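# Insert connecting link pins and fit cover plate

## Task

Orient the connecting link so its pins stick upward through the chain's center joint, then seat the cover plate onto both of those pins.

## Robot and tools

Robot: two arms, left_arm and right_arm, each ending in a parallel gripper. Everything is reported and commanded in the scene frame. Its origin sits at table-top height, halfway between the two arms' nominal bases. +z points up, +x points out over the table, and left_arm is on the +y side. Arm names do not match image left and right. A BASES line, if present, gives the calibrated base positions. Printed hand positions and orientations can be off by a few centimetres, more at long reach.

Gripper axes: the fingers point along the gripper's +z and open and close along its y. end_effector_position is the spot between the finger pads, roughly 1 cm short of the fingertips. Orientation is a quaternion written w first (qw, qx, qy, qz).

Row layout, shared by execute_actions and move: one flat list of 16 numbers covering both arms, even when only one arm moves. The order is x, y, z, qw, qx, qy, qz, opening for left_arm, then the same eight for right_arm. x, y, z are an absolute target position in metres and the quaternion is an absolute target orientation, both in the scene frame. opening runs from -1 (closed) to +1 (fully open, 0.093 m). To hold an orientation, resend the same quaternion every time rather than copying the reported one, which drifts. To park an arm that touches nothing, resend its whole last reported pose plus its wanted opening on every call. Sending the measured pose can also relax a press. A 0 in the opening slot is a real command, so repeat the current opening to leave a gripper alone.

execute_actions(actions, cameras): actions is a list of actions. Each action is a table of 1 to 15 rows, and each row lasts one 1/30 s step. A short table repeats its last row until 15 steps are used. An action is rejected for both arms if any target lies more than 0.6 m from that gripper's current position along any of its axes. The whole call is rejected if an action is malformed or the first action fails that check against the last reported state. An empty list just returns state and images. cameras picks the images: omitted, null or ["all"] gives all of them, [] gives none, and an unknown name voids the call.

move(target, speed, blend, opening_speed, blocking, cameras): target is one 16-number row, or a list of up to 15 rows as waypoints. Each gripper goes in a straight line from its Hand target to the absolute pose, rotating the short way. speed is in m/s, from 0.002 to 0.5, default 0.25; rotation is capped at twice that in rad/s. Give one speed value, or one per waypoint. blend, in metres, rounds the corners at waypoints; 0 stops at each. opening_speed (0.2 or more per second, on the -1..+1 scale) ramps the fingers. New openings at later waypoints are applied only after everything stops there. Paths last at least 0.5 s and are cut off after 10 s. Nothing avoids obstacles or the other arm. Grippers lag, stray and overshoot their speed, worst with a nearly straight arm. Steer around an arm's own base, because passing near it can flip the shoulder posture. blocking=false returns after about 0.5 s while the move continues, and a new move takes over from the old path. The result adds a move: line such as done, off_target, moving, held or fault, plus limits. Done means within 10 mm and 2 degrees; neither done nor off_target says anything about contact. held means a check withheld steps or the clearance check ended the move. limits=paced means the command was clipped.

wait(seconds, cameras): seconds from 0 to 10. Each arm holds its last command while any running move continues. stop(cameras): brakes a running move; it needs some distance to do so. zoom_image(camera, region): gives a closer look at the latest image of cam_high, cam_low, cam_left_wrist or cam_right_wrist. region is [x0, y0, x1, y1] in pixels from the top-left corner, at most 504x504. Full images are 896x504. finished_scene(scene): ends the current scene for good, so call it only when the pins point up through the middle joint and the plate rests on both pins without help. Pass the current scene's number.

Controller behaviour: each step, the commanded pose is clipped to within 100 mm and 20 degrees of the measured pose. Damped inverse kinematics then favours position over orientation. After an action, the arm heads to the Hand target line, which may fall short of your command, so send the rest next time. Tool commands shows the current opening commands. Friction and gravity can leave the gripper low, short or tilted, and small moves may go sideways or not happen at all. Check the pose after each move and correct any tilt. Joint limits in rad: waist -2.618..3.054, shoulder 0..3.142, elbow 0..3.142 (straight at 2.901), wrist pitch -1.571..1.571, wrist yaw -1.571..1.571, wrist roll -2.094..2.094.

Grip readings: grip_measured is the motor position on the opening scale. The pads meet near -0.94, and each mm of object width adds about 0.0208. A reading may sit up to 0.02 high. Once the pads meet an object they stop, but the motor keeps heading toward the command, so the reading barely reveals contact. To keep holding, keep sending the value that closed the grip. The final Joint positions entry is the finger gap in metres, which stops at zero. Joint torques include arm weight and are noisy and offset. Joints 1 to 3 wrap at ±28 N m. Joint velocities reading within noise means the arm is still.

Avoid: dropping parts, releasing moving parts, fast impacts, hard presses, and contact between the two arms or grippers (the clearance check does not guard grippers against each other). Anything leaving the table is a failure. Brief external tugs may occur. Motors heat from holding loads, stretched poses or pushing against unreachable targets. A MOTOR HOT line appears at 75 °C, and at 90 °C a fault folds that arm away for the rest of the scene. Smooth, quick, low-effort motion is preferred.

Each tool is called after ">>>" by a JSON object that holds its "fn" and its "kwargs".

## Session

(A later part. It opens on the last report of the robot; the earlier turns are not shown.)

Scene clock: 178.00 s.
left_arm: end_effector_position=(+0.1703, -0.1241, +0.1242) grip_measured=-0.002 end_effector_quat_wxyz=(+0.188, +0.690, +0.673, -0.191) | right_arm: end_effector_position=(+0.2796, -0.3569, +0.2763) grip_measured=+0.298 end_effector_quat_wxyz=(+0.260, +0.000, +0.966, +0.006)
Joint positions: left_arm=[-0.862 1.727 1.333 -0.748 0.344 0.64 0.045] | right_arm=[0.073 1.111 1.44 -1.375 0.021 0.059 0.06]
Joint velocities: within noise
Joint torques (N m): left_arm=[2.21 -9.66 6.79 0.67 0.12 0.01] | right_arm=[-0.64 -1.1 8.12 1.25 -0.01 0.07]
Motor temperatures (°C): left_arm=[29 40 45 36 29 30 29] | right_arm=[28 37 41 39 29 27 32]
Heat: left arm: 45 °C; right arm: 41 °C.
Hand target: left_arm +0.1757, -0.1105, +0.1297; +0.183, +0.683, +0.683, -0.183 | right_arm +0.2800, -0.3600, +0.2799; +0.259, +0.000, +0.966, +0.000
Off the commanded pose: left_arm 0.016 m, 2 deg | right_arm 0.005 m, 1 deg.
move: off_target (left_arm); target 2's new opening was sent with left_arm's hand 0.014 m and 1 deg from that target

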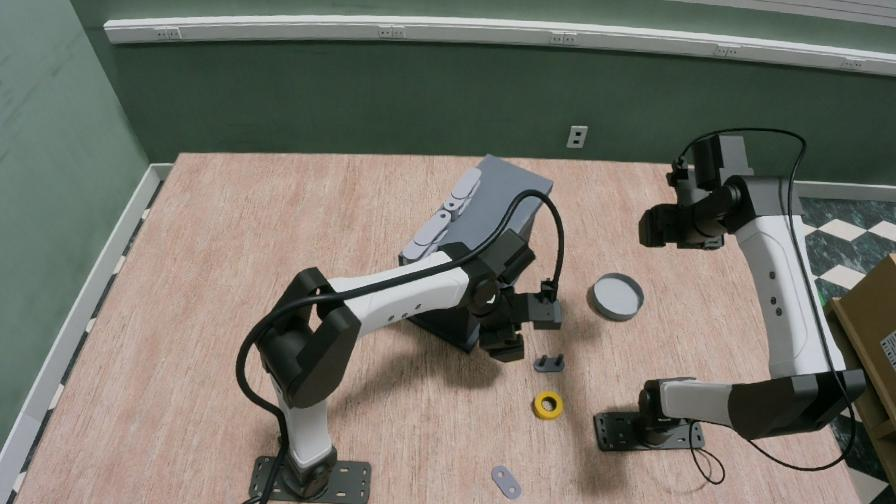

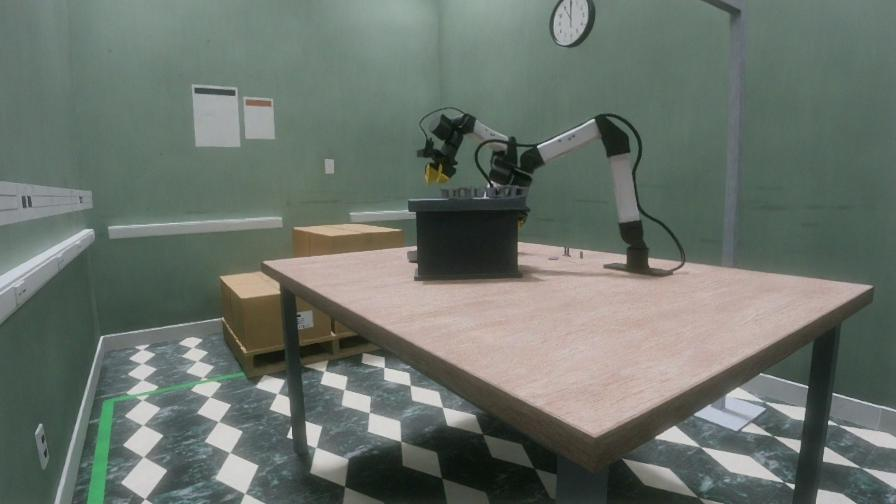

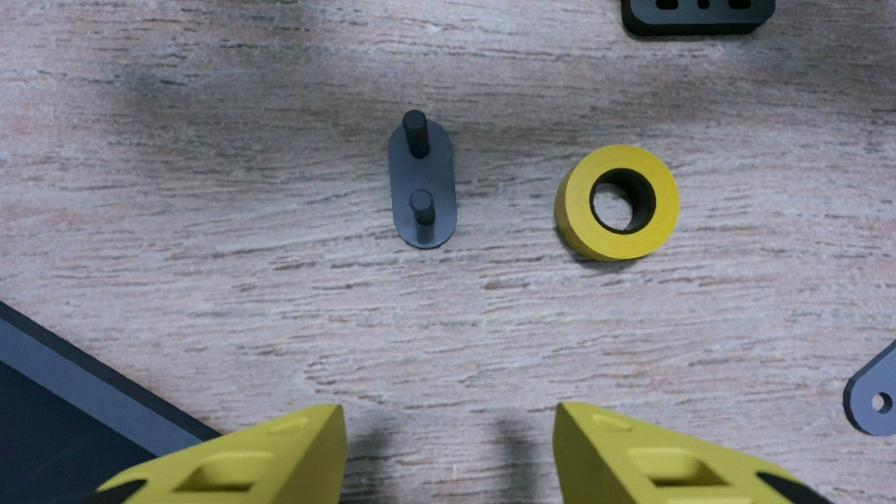

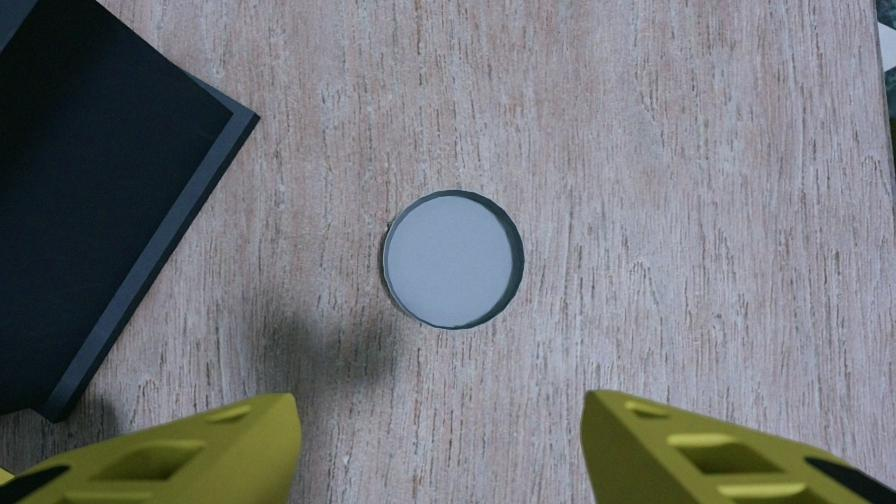

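>>> {"fn": "move", "kwargs": {"target": [[0.15,-0.09,0.29,0.1830,0.6830,0.6830,-0.1830,0.1,0.28,-0.36,0.28,0.2588,0,0.9659,0,0.3],[0.24,0.07,0.33,0.2517,0.2254,0.9393,-0.0604,0.1,0.28,-0.36,0.28,0.2588,0,0.9659,0,0.3],[0.295,0.035,0.33,0.2517,0.2254,0.9393,-0.0604,0.1,0.28,-0.36,0.28,0.2588,0,0.9659,0,0.3]], "speed": [0.2,0.25,0.2], "blend": [0.04,0.04,0], "cameras": ["cam_high","cam_left_wrist"]}}

Scene clock: 183.47 s.
left_arm: end_effector_position=(+0.2955, +0.0337, +0.3320) grip_measured=+0.099 end_effector_quat_wxyz=(+0.259, +0.231, +0.935, -0.067) | right_arm: end_effector_position=(+0.2796, -0.3569, +0.2763) grip_measured=+0.298 end_effector_quat_wxyz=(+0.260, +0.000, +0.966, +0.006)
Joint positions: left_arm=[-0.501 1.797 2.291 -1.524 -0.013 -0.03 0.05] | right_arm=[0.073 1.111 1.44 -1.375 0.021 0.059 0.06]
Joint velocities: within noise
Joint torques (N m): left_arm=[-0.42 -5.98 6.43 1.16 -0.16 -0.2] | right_arm=[-0.64 -1.09 8.12 1.25 -0.01 0.07]
Motor temperatures (°C): left_arm=[29 40 46 36 29 30 29] | right_arm=[28 36 41 38 29 27 32]
Heat: left arm: 46 °C; right arm: 41 °C.
Hand target: left_arm +0.2950, +0.0350, +0.3301; +0.252, +0.225, +0.939, -0.061 | right_arm +0.2800, -0.3600, +0.2799; +0.259, +0.000, +0.966, +0.000
Off the commanded pose: left_arm 0.002 m, 1 deg | right_arm 0.005 m, 1 deg.
move: done; blend cut to 0.0326 m at target 2
Images, in order (width x height): cam_high 896x504, cam_left_wrist 896x504.

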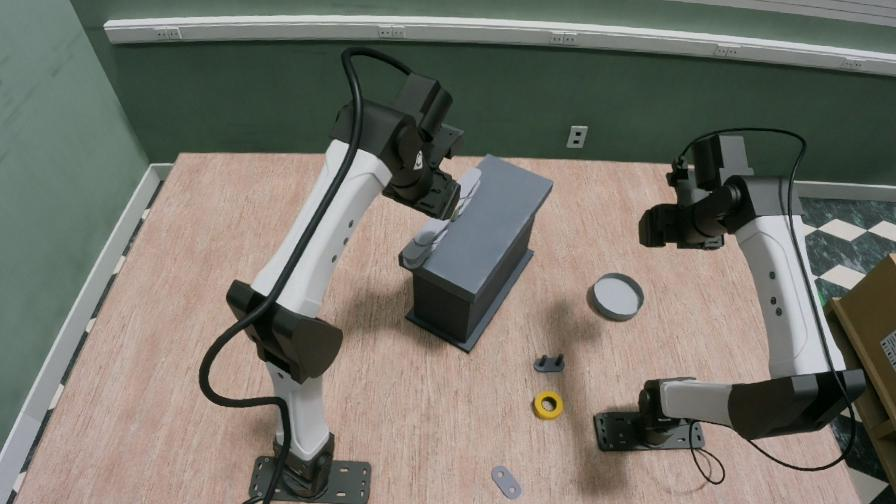

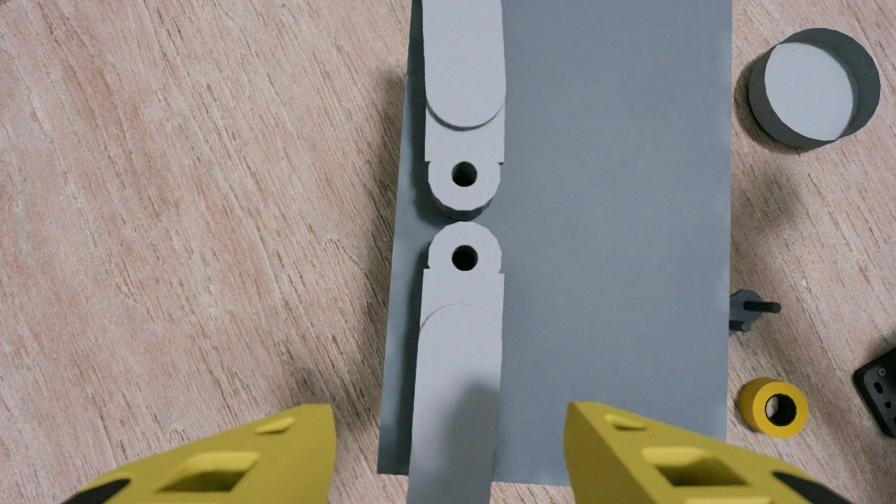

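>>> {"fn": "move", "kwargs": {"target": [[0.31,0.0205,0.30,0.2491,0.2622,0.9297,-0.0703,0.05,0.28,-0.36,0.28,0.2588,0,0.9659,0,0.3],[0.311,0.0200,0.262,0.0839,0.2704,0.9588,-0.0237,0.05,0.28,-0.36,0.28,0.2588,0,0.9659,0,0.3]], "speed": [0.1,0.15], "cameras": ["cam_low","cam_left_wrist"]}}

Scene clock: 186.77 s.
left_arm: end_effector_position=(+0.3134, +0.0208, +0.2738) grip_measured=+0.051 end_effector_quat_wxyz=(+0.179, +0.259, +0.948, -0.047) | right_arm: end_effector_position=(+0.2796, -0.3569, +0.2763) grip_measured=+0.298 end_effector_quat_wxyz=(+0.260, +0.000, +0.966, +0.006)
Joint positions: left_arm=[-0.501 1.94 2.288 -1.548 0.001 0.014 0.048] | right_arm=[0.073 1.111 1.44 -1.375 0.021 0.059 0.06]
Joint velocities: within noise
Joint torques (N m): left_arm=[-0.4 -6.69 4.59 0.85 0.02 0.1] | right_arm=[-0.62 -1.1 8.12 1.25 -0.01 0.07]
Motor temperatures (°C): left_arm=[29 40 46 37 29 30 29] | right_arm=[28 36 40 38 29 27 32]
Heat: left arm: 46 °C; right arm: 40 °C.
Hand target: left_arm +0.3107, +0.0201, +0.2618; +0.156, +0.268, +0.950, -0.042 | right_arm +0.2800, -0.3600, +0.2799; +0.259, +0.000, +0.966, +0.000
Off the commanded pose: left_arm 0.012 m, 11 deg | right_arm 0.005 m, 1 deg.
joint sent to its limit (left arm) — joint 4 (wrist pitch), lower limit. The joint targets are off in orientation, not in position.
move: off_target (left_arm)
Images, in order (width x height): cam_low 896x504, cam_left_wrist 896x504.

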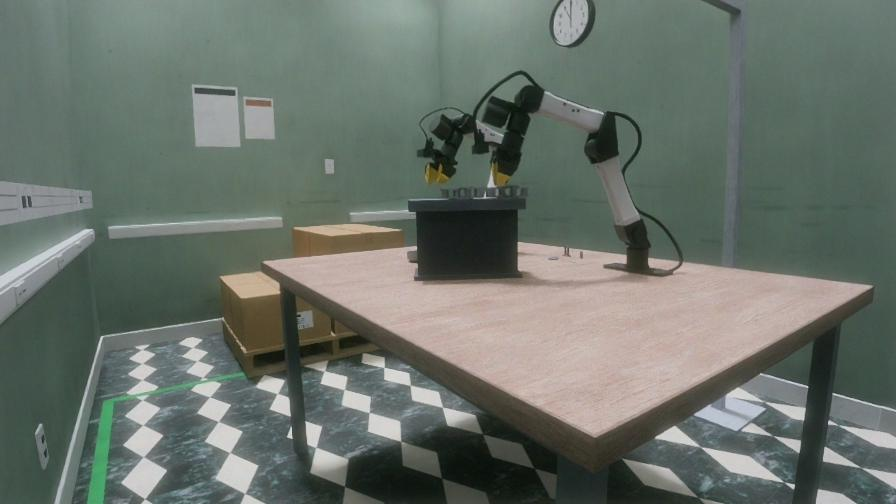

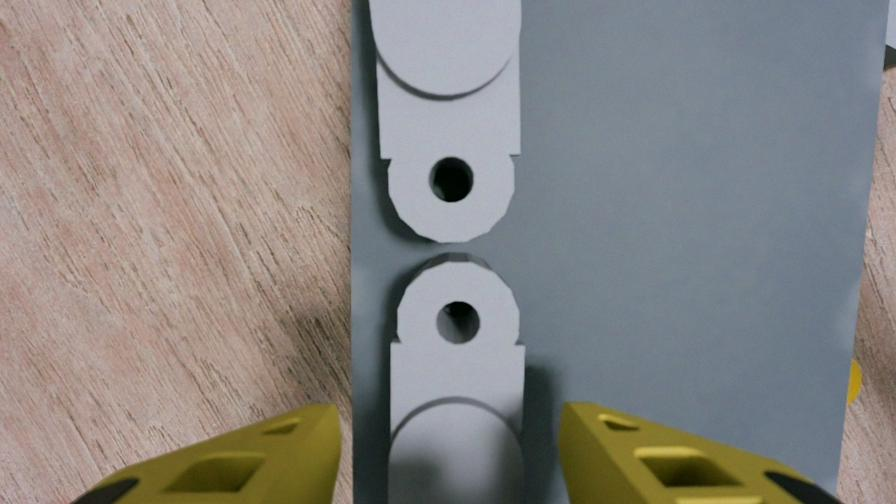

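>>> {"fn": "move", "kwargs": {"target": [[0.3115,0.0197,0.252,0.1160,0.2695,0.9561,-0.0330,0.05,0.28,-0.36,0.28,0.2588,0,0.9659,0,0.3]], "speed": [0.06], "cameras": ["cam_low","cam_left_wrist"]}}

>>> {"fn": "zoom_image", "kwargs": {"camera": "cam_low", "region": [400, 140, 560, 230]}}

Scene clock: 188.20 s.
left_arm: end_effector_position=(+0.3139, +0.0205, +0.2645) grip_measured=+0.051 end_effector_quat_wxyz=(+0.165, +0.260, +0.950, -0.043) | right_arm: end_effector_position=(+0.2796, -0.3569, +0.2763) grip_measured=+0.298 end_effector_quat_wxyz=(+0.260, +0.000, +0.966, +0.006)
Joint positions: left_arm=[-0.501 1.953 2.274 -1.548 0.001 0.014 0.048] | right_arm=[0.073 1.111 1.44 -1.375 0.021 0.059 0.06]
Joint velocities: within noise
Joint torques (N m): left_arm=[-0.32 -6.72 4.55 0.8 0.05 0.11] | right_arm=[-0.61 -1.1 8.12 1.25 -0.01 0.07]
Motor temperatures (°C): left_arm=[29 40 46 37 29 30 29] | right_arm=[28 36 40 38 29 27 32]
Heat: left arm: 46 °C; right arm: 40 °C.
Hand target: left_arm +0.3112, +0.0198, +0.2518; +0.141, +0.268, +0.952, -0.040 | right_arm +0.2800, -0.3600, +0.2799; +0.259, +0.000, +0.966, +0.000
Off the commanded pose: left_arm 0.013 m, 6 deg | right_arm 0.005 m, 1 deg.
joint sent to its limit (left arm) — joint 4 (wrist pitch), lower limit. The joint targets are off in orientation, not in position.
move: off_target (left_arm)
Images, in order (width x height): cam_low 896x504, cam_left_wrist 896x504.

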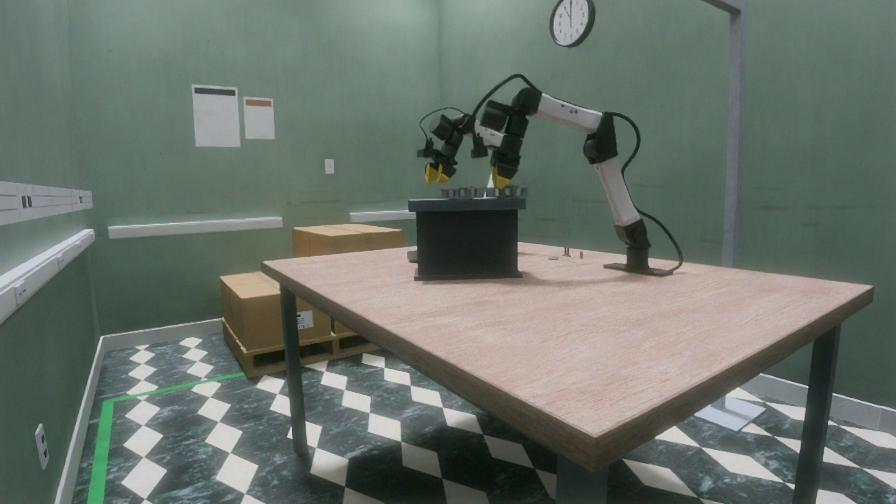

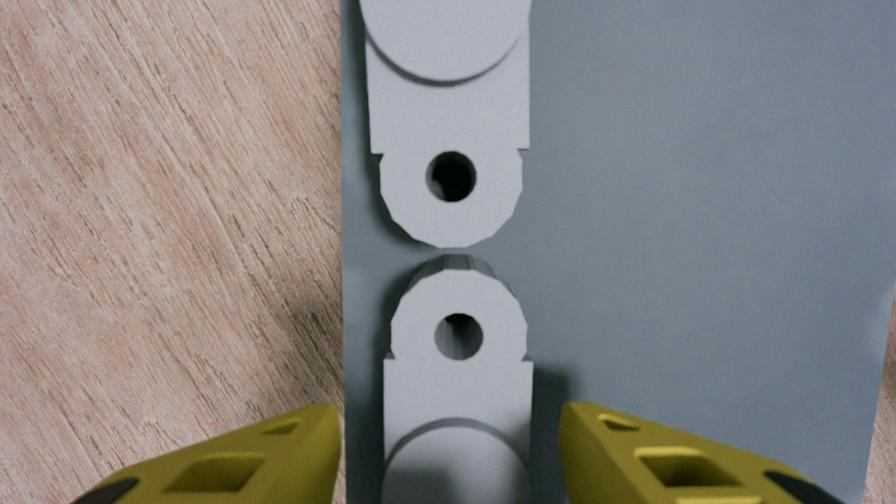

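Scaled by 3.150 from the camera's 896x504 image, which has a finer 1280x720 frame.

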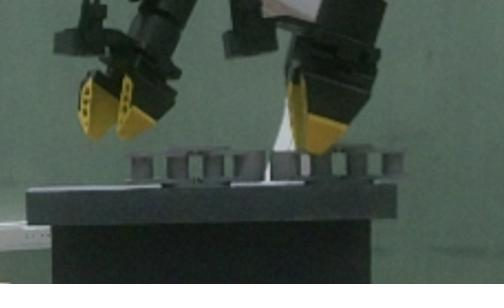

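>>> {"fn": "move", "kwargs": {"target": [[0.3105,0.0200,0.240,0.1160,0.2695,0.9561,-0.0330,0.05,0.28,-0.36,0.28,0.2588,0,0.9659,0,0.3]], "speed": [0.06], "cameras": ["cam_low","cam_left_wrist"]}}

>>> {"fn": "zoom_image", "kwargs": {"camera": "cam_low", "region": [400, 140, 560, 230]}}

Scene clock: 189.20 s.
left_arm: end_effector_position=(+0.3134, +0.0208, +0.2521) grip_measured=+0.051 end_effector_quat_wxyz=(+0.147, +0.260, +0.953, -0.038) | right_arm: end_effector_position=(+0.2796, -0.3569, +0.2763) grip_measured=+0.298 end_effector_quat_wxyz=(+0.260, +0.000, +0.966, +0.006)
Joint positions: left_arm=[-0.501 1.966 2.25 -1.549 0.001 0.014 0.048] | right_arm=[0.073 1.111 1.44 -1.375 0.021 0.059 0.06]
Joint velocities: within noise
Joint torques (N m): left_arm=[-0.4 -7.09 4.66 0.74 0.05 0.11] | right_arm=[-0.61 -1.1 8.12 1.25 -0.01 0.08]
Motor temperatures (°C): left_arm=[29 40 45 37 29 30 29] | right_arm=[28 36 40 38 29 27 32]
Heat: left arm: 45 °C; right arm: 40 °C.
Hand target: left_arm +0.3103, +0.0201, +0.2400; +0.124, +0.269, +0.955, -0.035 | right_arm +0.2800, -0.3600, +0.2799; +0.259, +0.000, +0.966, +0.000
Off the commanded pose: left_arm 0.012 m, 4 deg | right_arm 0.005 m, 1 deg.
joint sent to its limit (left arm) — joint 4 (wrist pitch), lower limit. The joint targets still meet the commanded pose.
move: off_target (left_arm)
Images, in order (width x height): cam_low 896x504, cam_left_wrist 896x504.

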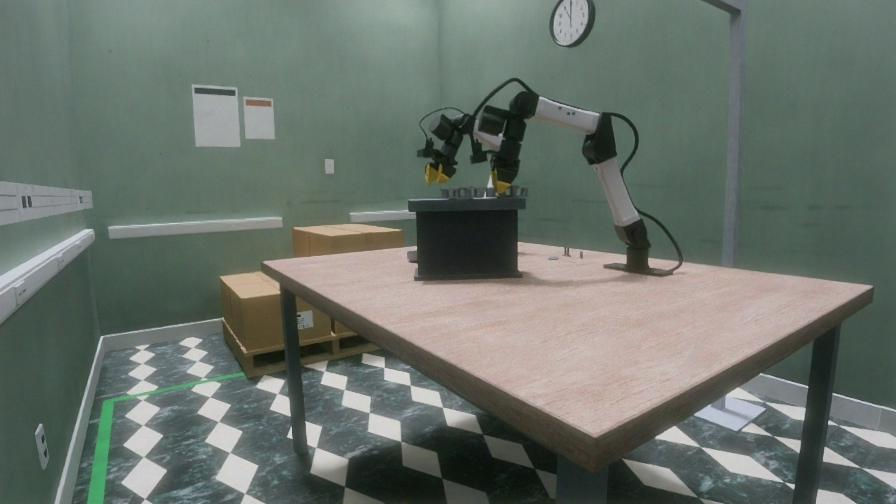

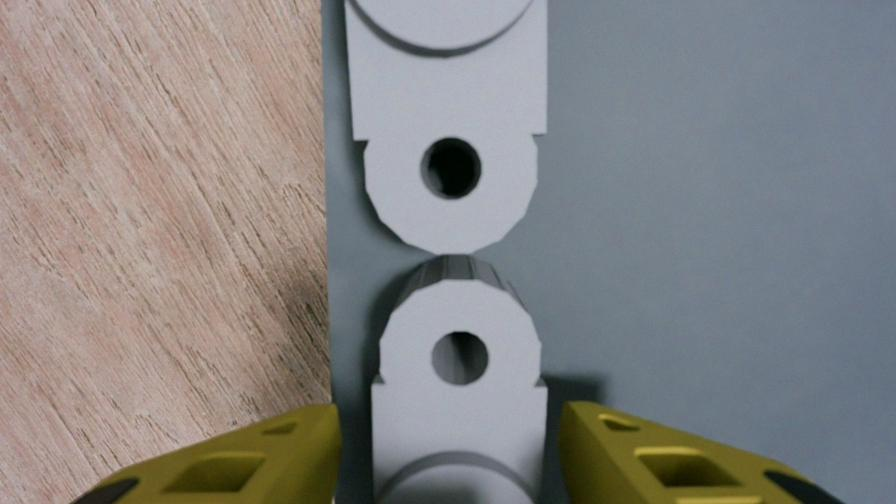

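Scaled by 3.150 from the camera's 896x504 image, which has a finer 1280x720 frame.

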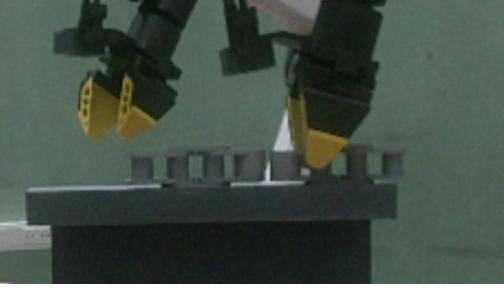

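>>> {"fn": "move", "kwargs": {"target": [[0.3100,0.0200,0.2335,0.1160,0.2695,0.9561,-0.0330,0.05,0.28,-0.36,0.28,0.2588,0,0.9659,0,0.3],[0.3100,0.0200,0.2335,0.1160,0.2695,0.9561,-0.0330,-0.3,0.28,-0.36,0.28,0.2588,0,0.9659,0,0.3]], "speed": [0.06], "cameras": ["cam_low","cam_left_wrist"]}}

>>> {"fn": "zoom_image", "kwargs": {"camera": "cam_low", "region": [400, 140, 560, 230]}}

speed must be one number or one for each of the 2 targets, got a list of 1; nothing of the call was run

Scaled by 3.150 from the camera's 896x504 image, which has a finer 1280x720 frame.

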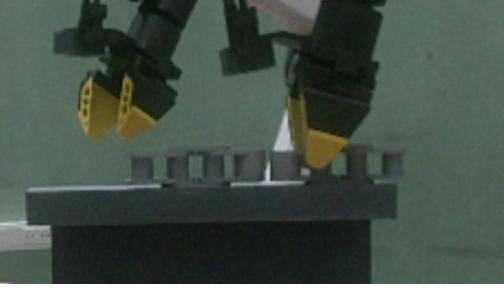

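>>> {"fn": "move", "kwargs": {"target": [[0.3100,0.0200,0.2335,0.1160,0.2695,0.9561,-0.0330,0.05,0.28,-0.36,0.28,0.2588,0,0.9659,0,0.3],[0.3100,0.0200,0.2335,0.1160,0.2695,0.9561,-0.0330,-0.3,0.28,-0.36,0.28,0.2588,0,0.9659,0,0.3]], "speed": 0.06, "cameras": ["cam_low","cam_left_wrist"]}}

>>> {"fn": "zoom_image", "kwargs": {"camera": "cam_low", "region": [400, 140, 560, 230]}}

Scene clock: 191.57 s.
left_arm: end_effector_position=(+0.3116, +0.0218, +0.2466) grip_measured=-0.298 end_effector_quat_wxyz=(+0.138, +0.261, +0.955, -0.036) | right_arm: end_effector_position=(+0.2796, -0.3569, +0.2763) grip_measured=+0.298 end_effector_quat_wxyz=(+0.260, +0.000, +0.966, +0.006)
Joint positions: left_arm=[-0.501 1.966 2.231 -1.549 0.002 0.014 0.031] | right_arm=[0.073 1.111 1.44 -1.375 0.021 0.059 0.06]
Joint velocities: within noise
Joint torques (N m): left_arm=[-0.43 -6.71 4.59 0.75 0.03 0.1] | right_arm=[-0.61 -1.1 8.12 1.25 -0.01 0.07]
Motor temperatures (°C): left_arm=[29 40 45 36 29 30 29] | right_arm=[28 36 40 38 29 27 32]
Heat: left arm: 45 °C; right arm: 40 °C.
Hand target: left_arm +0.3098, +0.0201, +0.2337; +0.116, +0.269, +0.955, -0.033 | right_arm +0.2800, -0.3600, +0.2799; +0.259, +0.000, +0.966, +0.000
Off the commanded pose: left_arm 0.013 m, 3 deg | right_arm 0.005 m, 1 deg.
move: off_target (left_arm); target 2's new opening was sent with left_arm's hand 0.013 m and 3 deg from that target
Images, in order (width x height): cam_low 896x504, cam_left_wrist 896x504.

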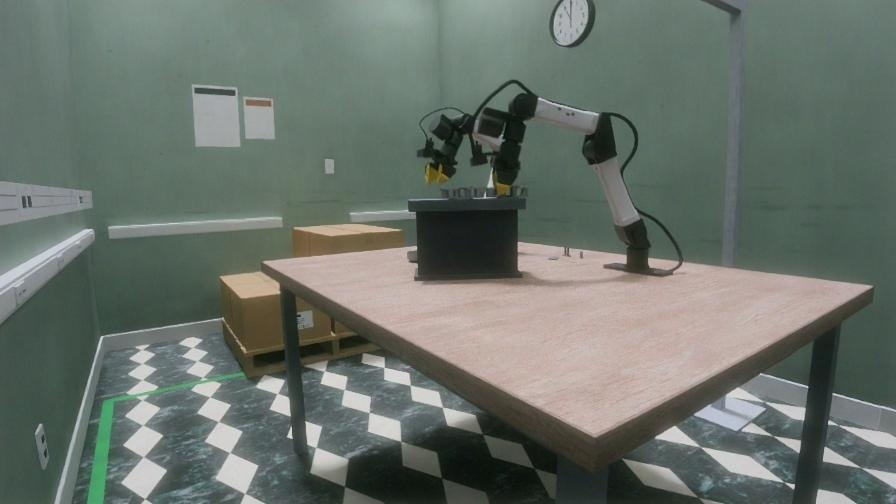

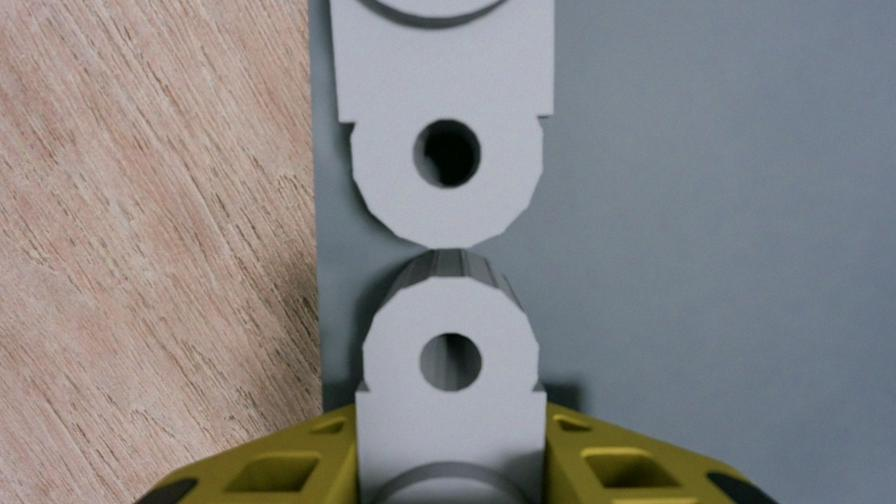

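Scaled by 3.150 from the camera's 896x504 image, which has a finer 1280x720 frame.

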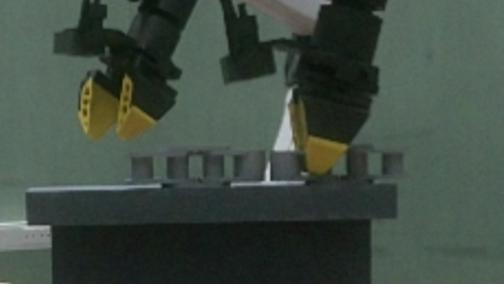

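>>> {"fn": "move", "kwargs": {"target": [[0.3100,0.0200,0.2335,0.1160,0.2695,0.9561,-0.0330,-0.85,0.28,-0.36,0.28,0.2588,0,0.9659,0,0.3],[0.309,0.0210,0.295,0.1850,0.2660,0.9450,-0.0530,-0.85,0.28,-0.36,0.28,0.2588,0,0.9659,0,0.3]], "speed": 0.06, "cameras": ["cam_low","cam_left_wrist"]}}

>>> {"fn": "zoom_image", "kwargs": {"camera": "cam_low", "region": [400, 140, 560, 230]}}

Scene clock: 194.57 s.
left_arm: end_effector_position=(+0.3144, +0.0201, +0.2658) grip_measured=-0.466 end_effector_quat_wxyz=(+0.164, +0.260, +0.951, -0.043) | right_arm: end_effector_position=(+0.2796, -0.3569, +0.2763) grip_measured=+0.298 end_effector_quat_wxyz=(+0.260, +0.000, +0.966, +0.006)
Joint positions: left_arm=[-0.501 1.966 2.301 -1.565 0.002 0.015 0.023] | right_arm=[0.073 1.111 1.44 -1.375 0.021 0.059 0.06]
Joint velocities: within noise
Joint torques (N m): left_arm=[-0.2 -13.29 7.8 0.93 0.09 0.11] | right_arm=[-0.64 -1.1 8.12 1.26 -0.01 0.07]
Motor temperatures (°C): left_arm=[29 40 45 36 29 30 29] | right_arm=[28 36 40 38 29 27 32]
Heat: left arm: 45 °C; right arm: 40 °C.
Hand target: left_arm +0.3081, +0.0215, +0.2938; +0.200, +0.265, +0.942, -0.056 | right_arm +0.2800, -0.3600, +0.2799; +0.259, +0.000, +0.966, +0.000
Off the commanded pose: left_arm 0.030 m, 3 deg | right_arm 0.005 m, 1 deg.
joint sent to its limit (left arm) — joint 4 (wrist pitch), lower limit. The joint targets still meet the commanded pose.
move: off_target (left_arm)
Images, in order (width x height): cam_low 896x504, cam_left_wrist 896x504.

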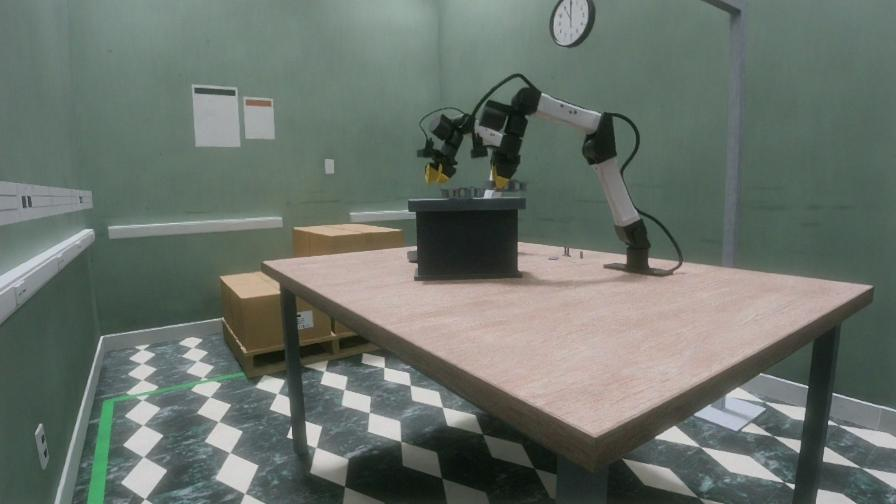

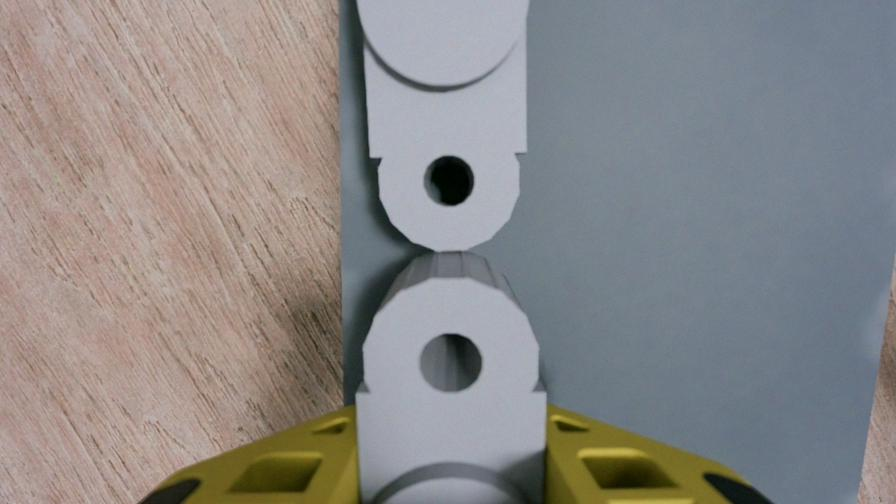

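Scaled by 3.150 from the camera's 896x504 image, which has a finer 1280x720 frame.

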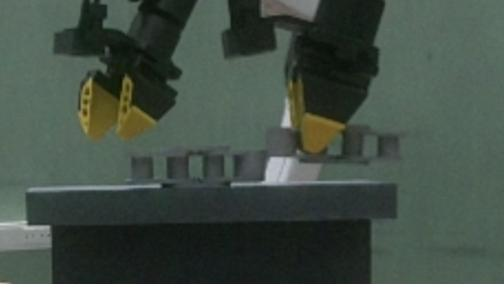

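>>> {"fn": "move", "kwargs": {"target": [[0.29,0.035,0.31,0.2491,0.2622,0.9297,-0.0703,-0.85,0.28,-0.36,0.28,0.2588,0,0.9659,0,0.3],[0.22,0.075,0.31,0.2491,0.2622,0.9297,-0.0703,-0.85,0.28,-0.36,0.28,0.2588,0,0.9659,0,0.3]], "speed": 0.1, "blend": [0.01,0]}}

Scene clock: 196.67 s.
left_arm: end_effector_position=(+0.2189, +0.0755, +0.3003) grip_measured=-0.466 end_effector_quat_wxyz=(+0.226, +0.259, +0.937, -0.061) | right_arm: end_effector_position=(+0.2796, -0.3569, +0.2763) grip_measured=+0.298 end_effector_quat_wxyz=(+0.260, +0.000, +0.966, +0.006)
Joint positions: left_arm=[-0.494 1.437 1.79 -1.452 0.01 0.026 0.023] | right_arm=[0.073 1.111 1.44 -1.375 0.021 0.059 0.06]
Joint velocities: within noise
Joint torques (N m): left_arm=[0.4 -6.43 5.33 1.46 0.13 0.15] | right_arm=[-0.62 -1.09 8.12 1.25 -0.01 0.07]
Motor temperatures (°C): left_arm=[29 41 45 37 29 30 29] | right_arm=[28 36 40 38 29 27 32]
Heat: left arm: 45 °C; right arm: 40 °C.
Hand target: left_arm +0.2198, +0.0751, +0.3100; +0.249, +0.262, +0.930, -0.070 | right_arm +0.2800, -0.3600, +0.2799; +0.259, +0.000, +0.966, +0.000
Off the commanded pose: left_arm 0.010 m, 3 deg | right_arm 0.005 m, 1 deg.
move: off_target (left_arm)

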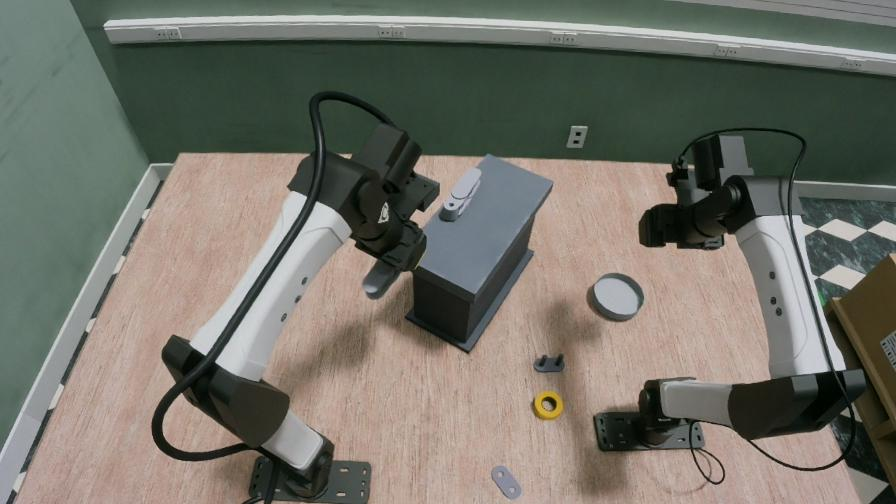

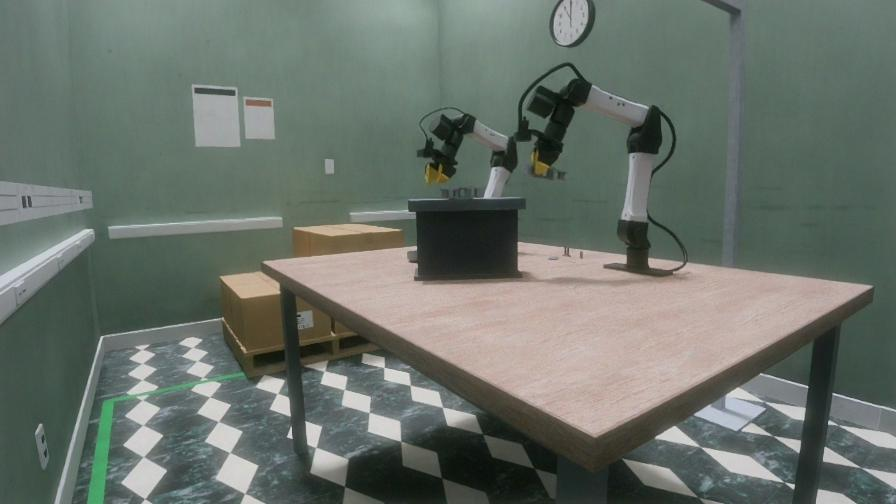

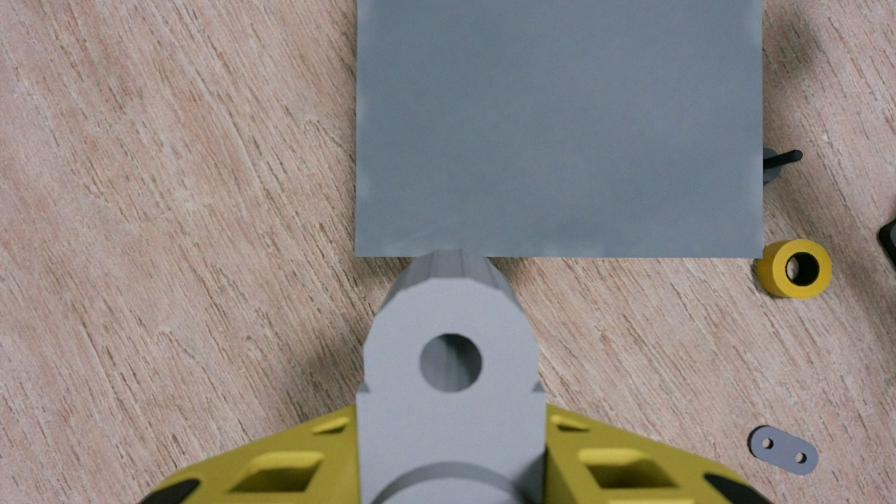

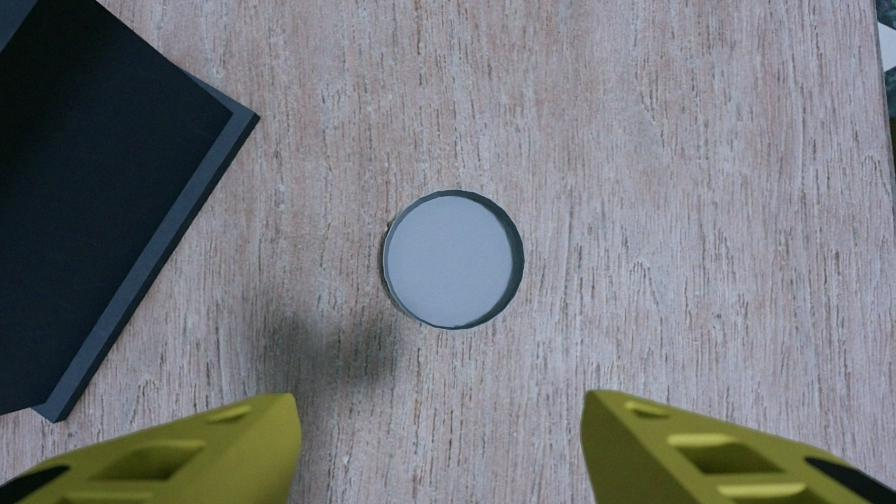

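>>> {"fn": "move", "kwargs": {"target": [[0.16,0.03,0.29,0.2190,0.5500,0.7900,-0.1550,-0.85,0.279,-0.25,0.18,-0.1245,0.2981,0.9455,0.0392,0.3],[0.16,-0.08,0.25,0.1830,0.6830,0.6830,-0.1830,-0.85,0.279,-0.25,0.11,-0.1245,0.2981,0.9455,0.0392,0.3],[0.178,-0.160,0.12,0.1008,0.6999,0.6999,-0.1008,-0.85,0.279,-0.25,0.11,-0.1245,0.2981,0.9455,0.0392,0.3]], "speed": 0.15, "blend": [0.03,0.03,0]}}

Scene clock: 204.07 s.
left_arm: end_effector_position=(+0.1711, -0.1505, +0.1120) grip_measured=-0.467 end_effector_quat_wxyz=(+0.080, +0.704, +0.698, -0.101) | right_arm: end_effector_position=(+0.2813, -0.2528, +0.1181) grip_measured=+0.298 end_effector_quat_wxyz=(-0.112, +0.296, +0.947, +0.044)
Joint positions: left_arm=[-0.967 2.016 1.759 -1.115 0.167 0.579 0.023] | right_arm=[0.332 1.657 1.331 -1.376 -0.203 0.917 0.059]
Joint velocities: within noise
Joint torques (N m): left_arm=[-0.4 -9.47 8.72 0.81 0.04 -0.22] | right_arm=[0.57 -5.44 4.98 0.21 -0.24 0.25]
Motor temperatures (°C): left_arm=[29 40 46 37 29 30 30] | right_arm=[28 36 40 37 29 27 32]
Heat: left arm: 46 °C; right arm: 40 °C.
Hand target: left_arm +0.1777, -0.1596, +0.1203; +0.101, +0.700, +0.700, -0.101 | right_arm +0.2789, -0.2501, +0.1102; -0.124, +0.298, +0.946, +0.039
Off the commanded pose: left_arm 0.014 m, 2 deg | right_arm 0.009 m, 2 deg.
move: off_target (left_arm)

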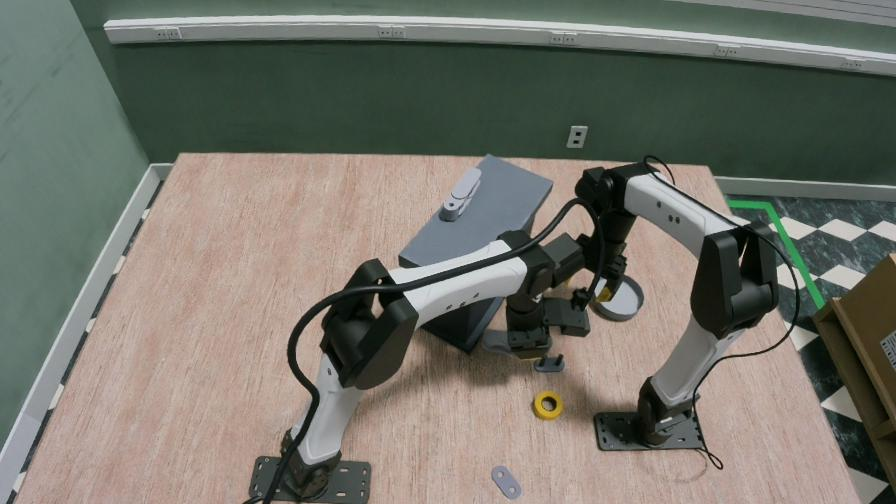

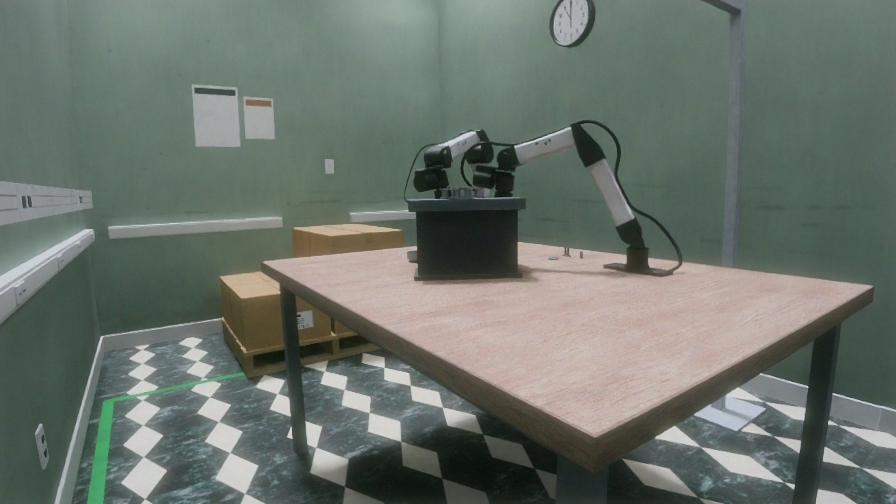

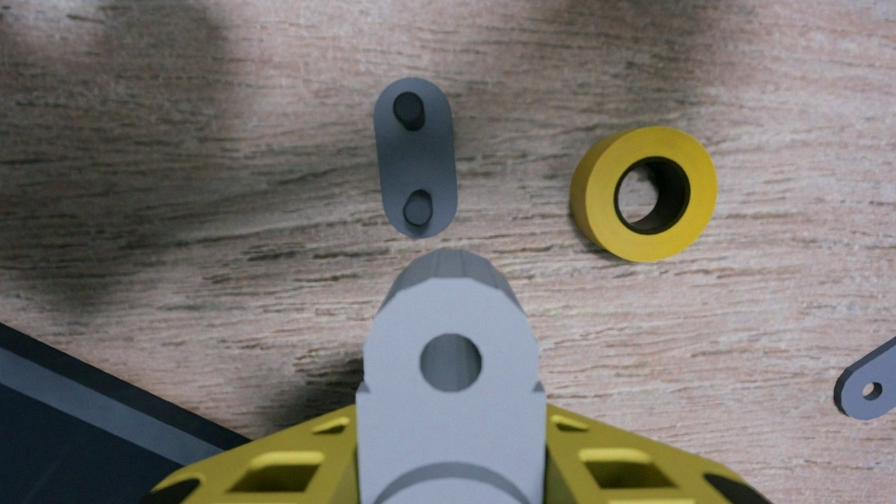

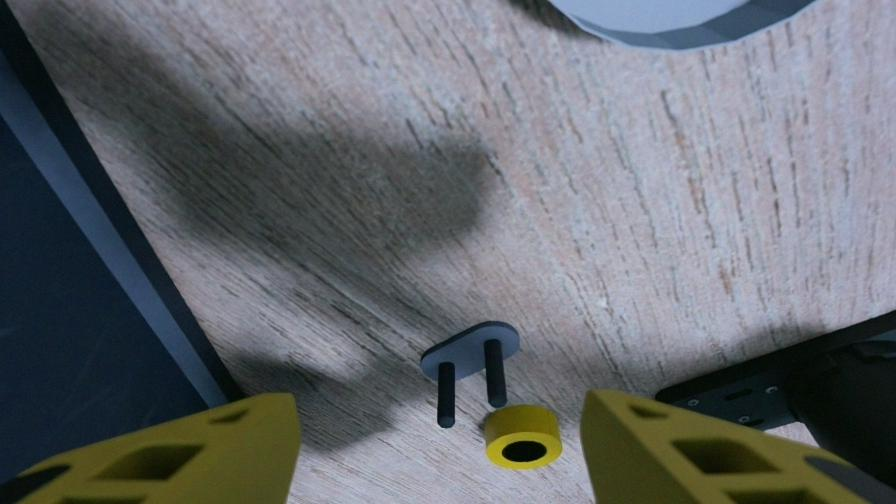

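>>> {"fn": "move", "kwargs": {"target": [[0.1780,-0.1610,0.1200,0.1008,0.6999,0.6999,-0.1008,-0.85,0.255,-0.235,0.15,-0.1245,0.2981,0.9455,0.0392,-0.9]], "speed": 0.08, "cameras": ["cam_left_wrist","cam_right_wrist"]}}

Scene clock: 207.50 s.
left_arm: end_effector_position=(+0.1712, -0.1504, +0.1120) grip_measured=-0.467 end_effector_quat_wxyz=(+0.080, +0.704, +0.699, -0.101) | right_arm: end_effector_position=(+0.2547, -0.2382, +0.1402) grip_measured=-0.897 end_effector_quat_wxyz=(-0.133, +0.298, +0.945, +0.028)
Joint positions: left_arm=[-0.967 2.016 1.759 -1.115 0.166 0.577 0.023] | right_arm=[0.415 1.623 1.376 -1.492 -0.216 0.999 0.002]
Joint velocities: within noise
Joint torques (N m): left_arm=[-0.51 -9.22 9.1 0.8 0.02 -0.19] | right_arm=[0.44 -9.13 7.73 -0.03 -0.25 0.26]
Motor temperatures (°C): left_arm=[29 40 46 37 29 30 30] | right_arm=[28 36 40 36 29 27 32]
Heat: left arm: 46 °C; right arm: 40 °C.
Hand target: left_arm +0.1777, -0.1606, +0.1203; +0.101, +0.700, +0.700, -0.101 | right_arm +0.2548, -0.2351, +0.1498; -0.125, +0.298, +0.946, +0.039
Off the commanded pose: left_arm 0.015 m, 2 deg | right_arm 0.010 m, 2 deg.
move: off_target (left_arm)
Images, in order (width x height): cam_left_wrist 896x504, cam_right_wrist 896x504.

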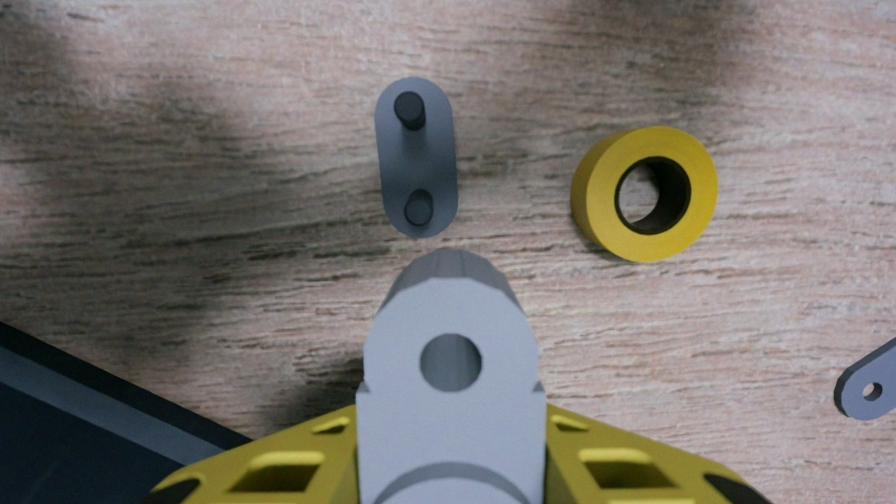

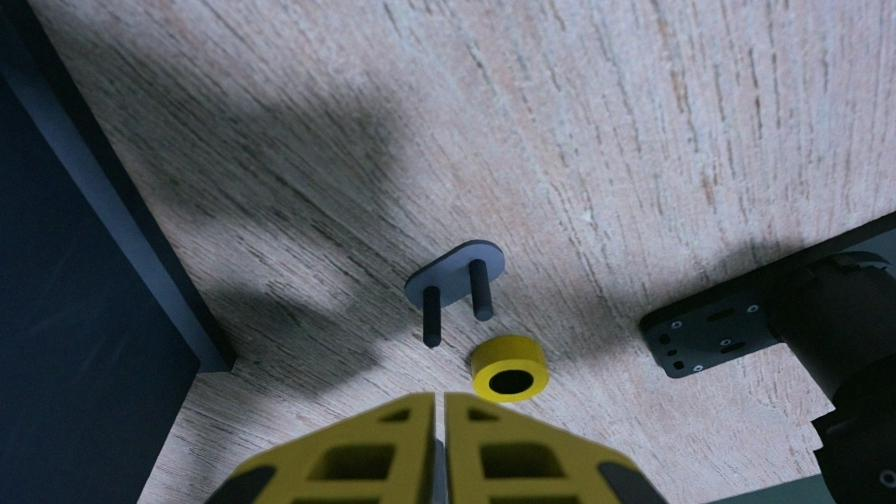

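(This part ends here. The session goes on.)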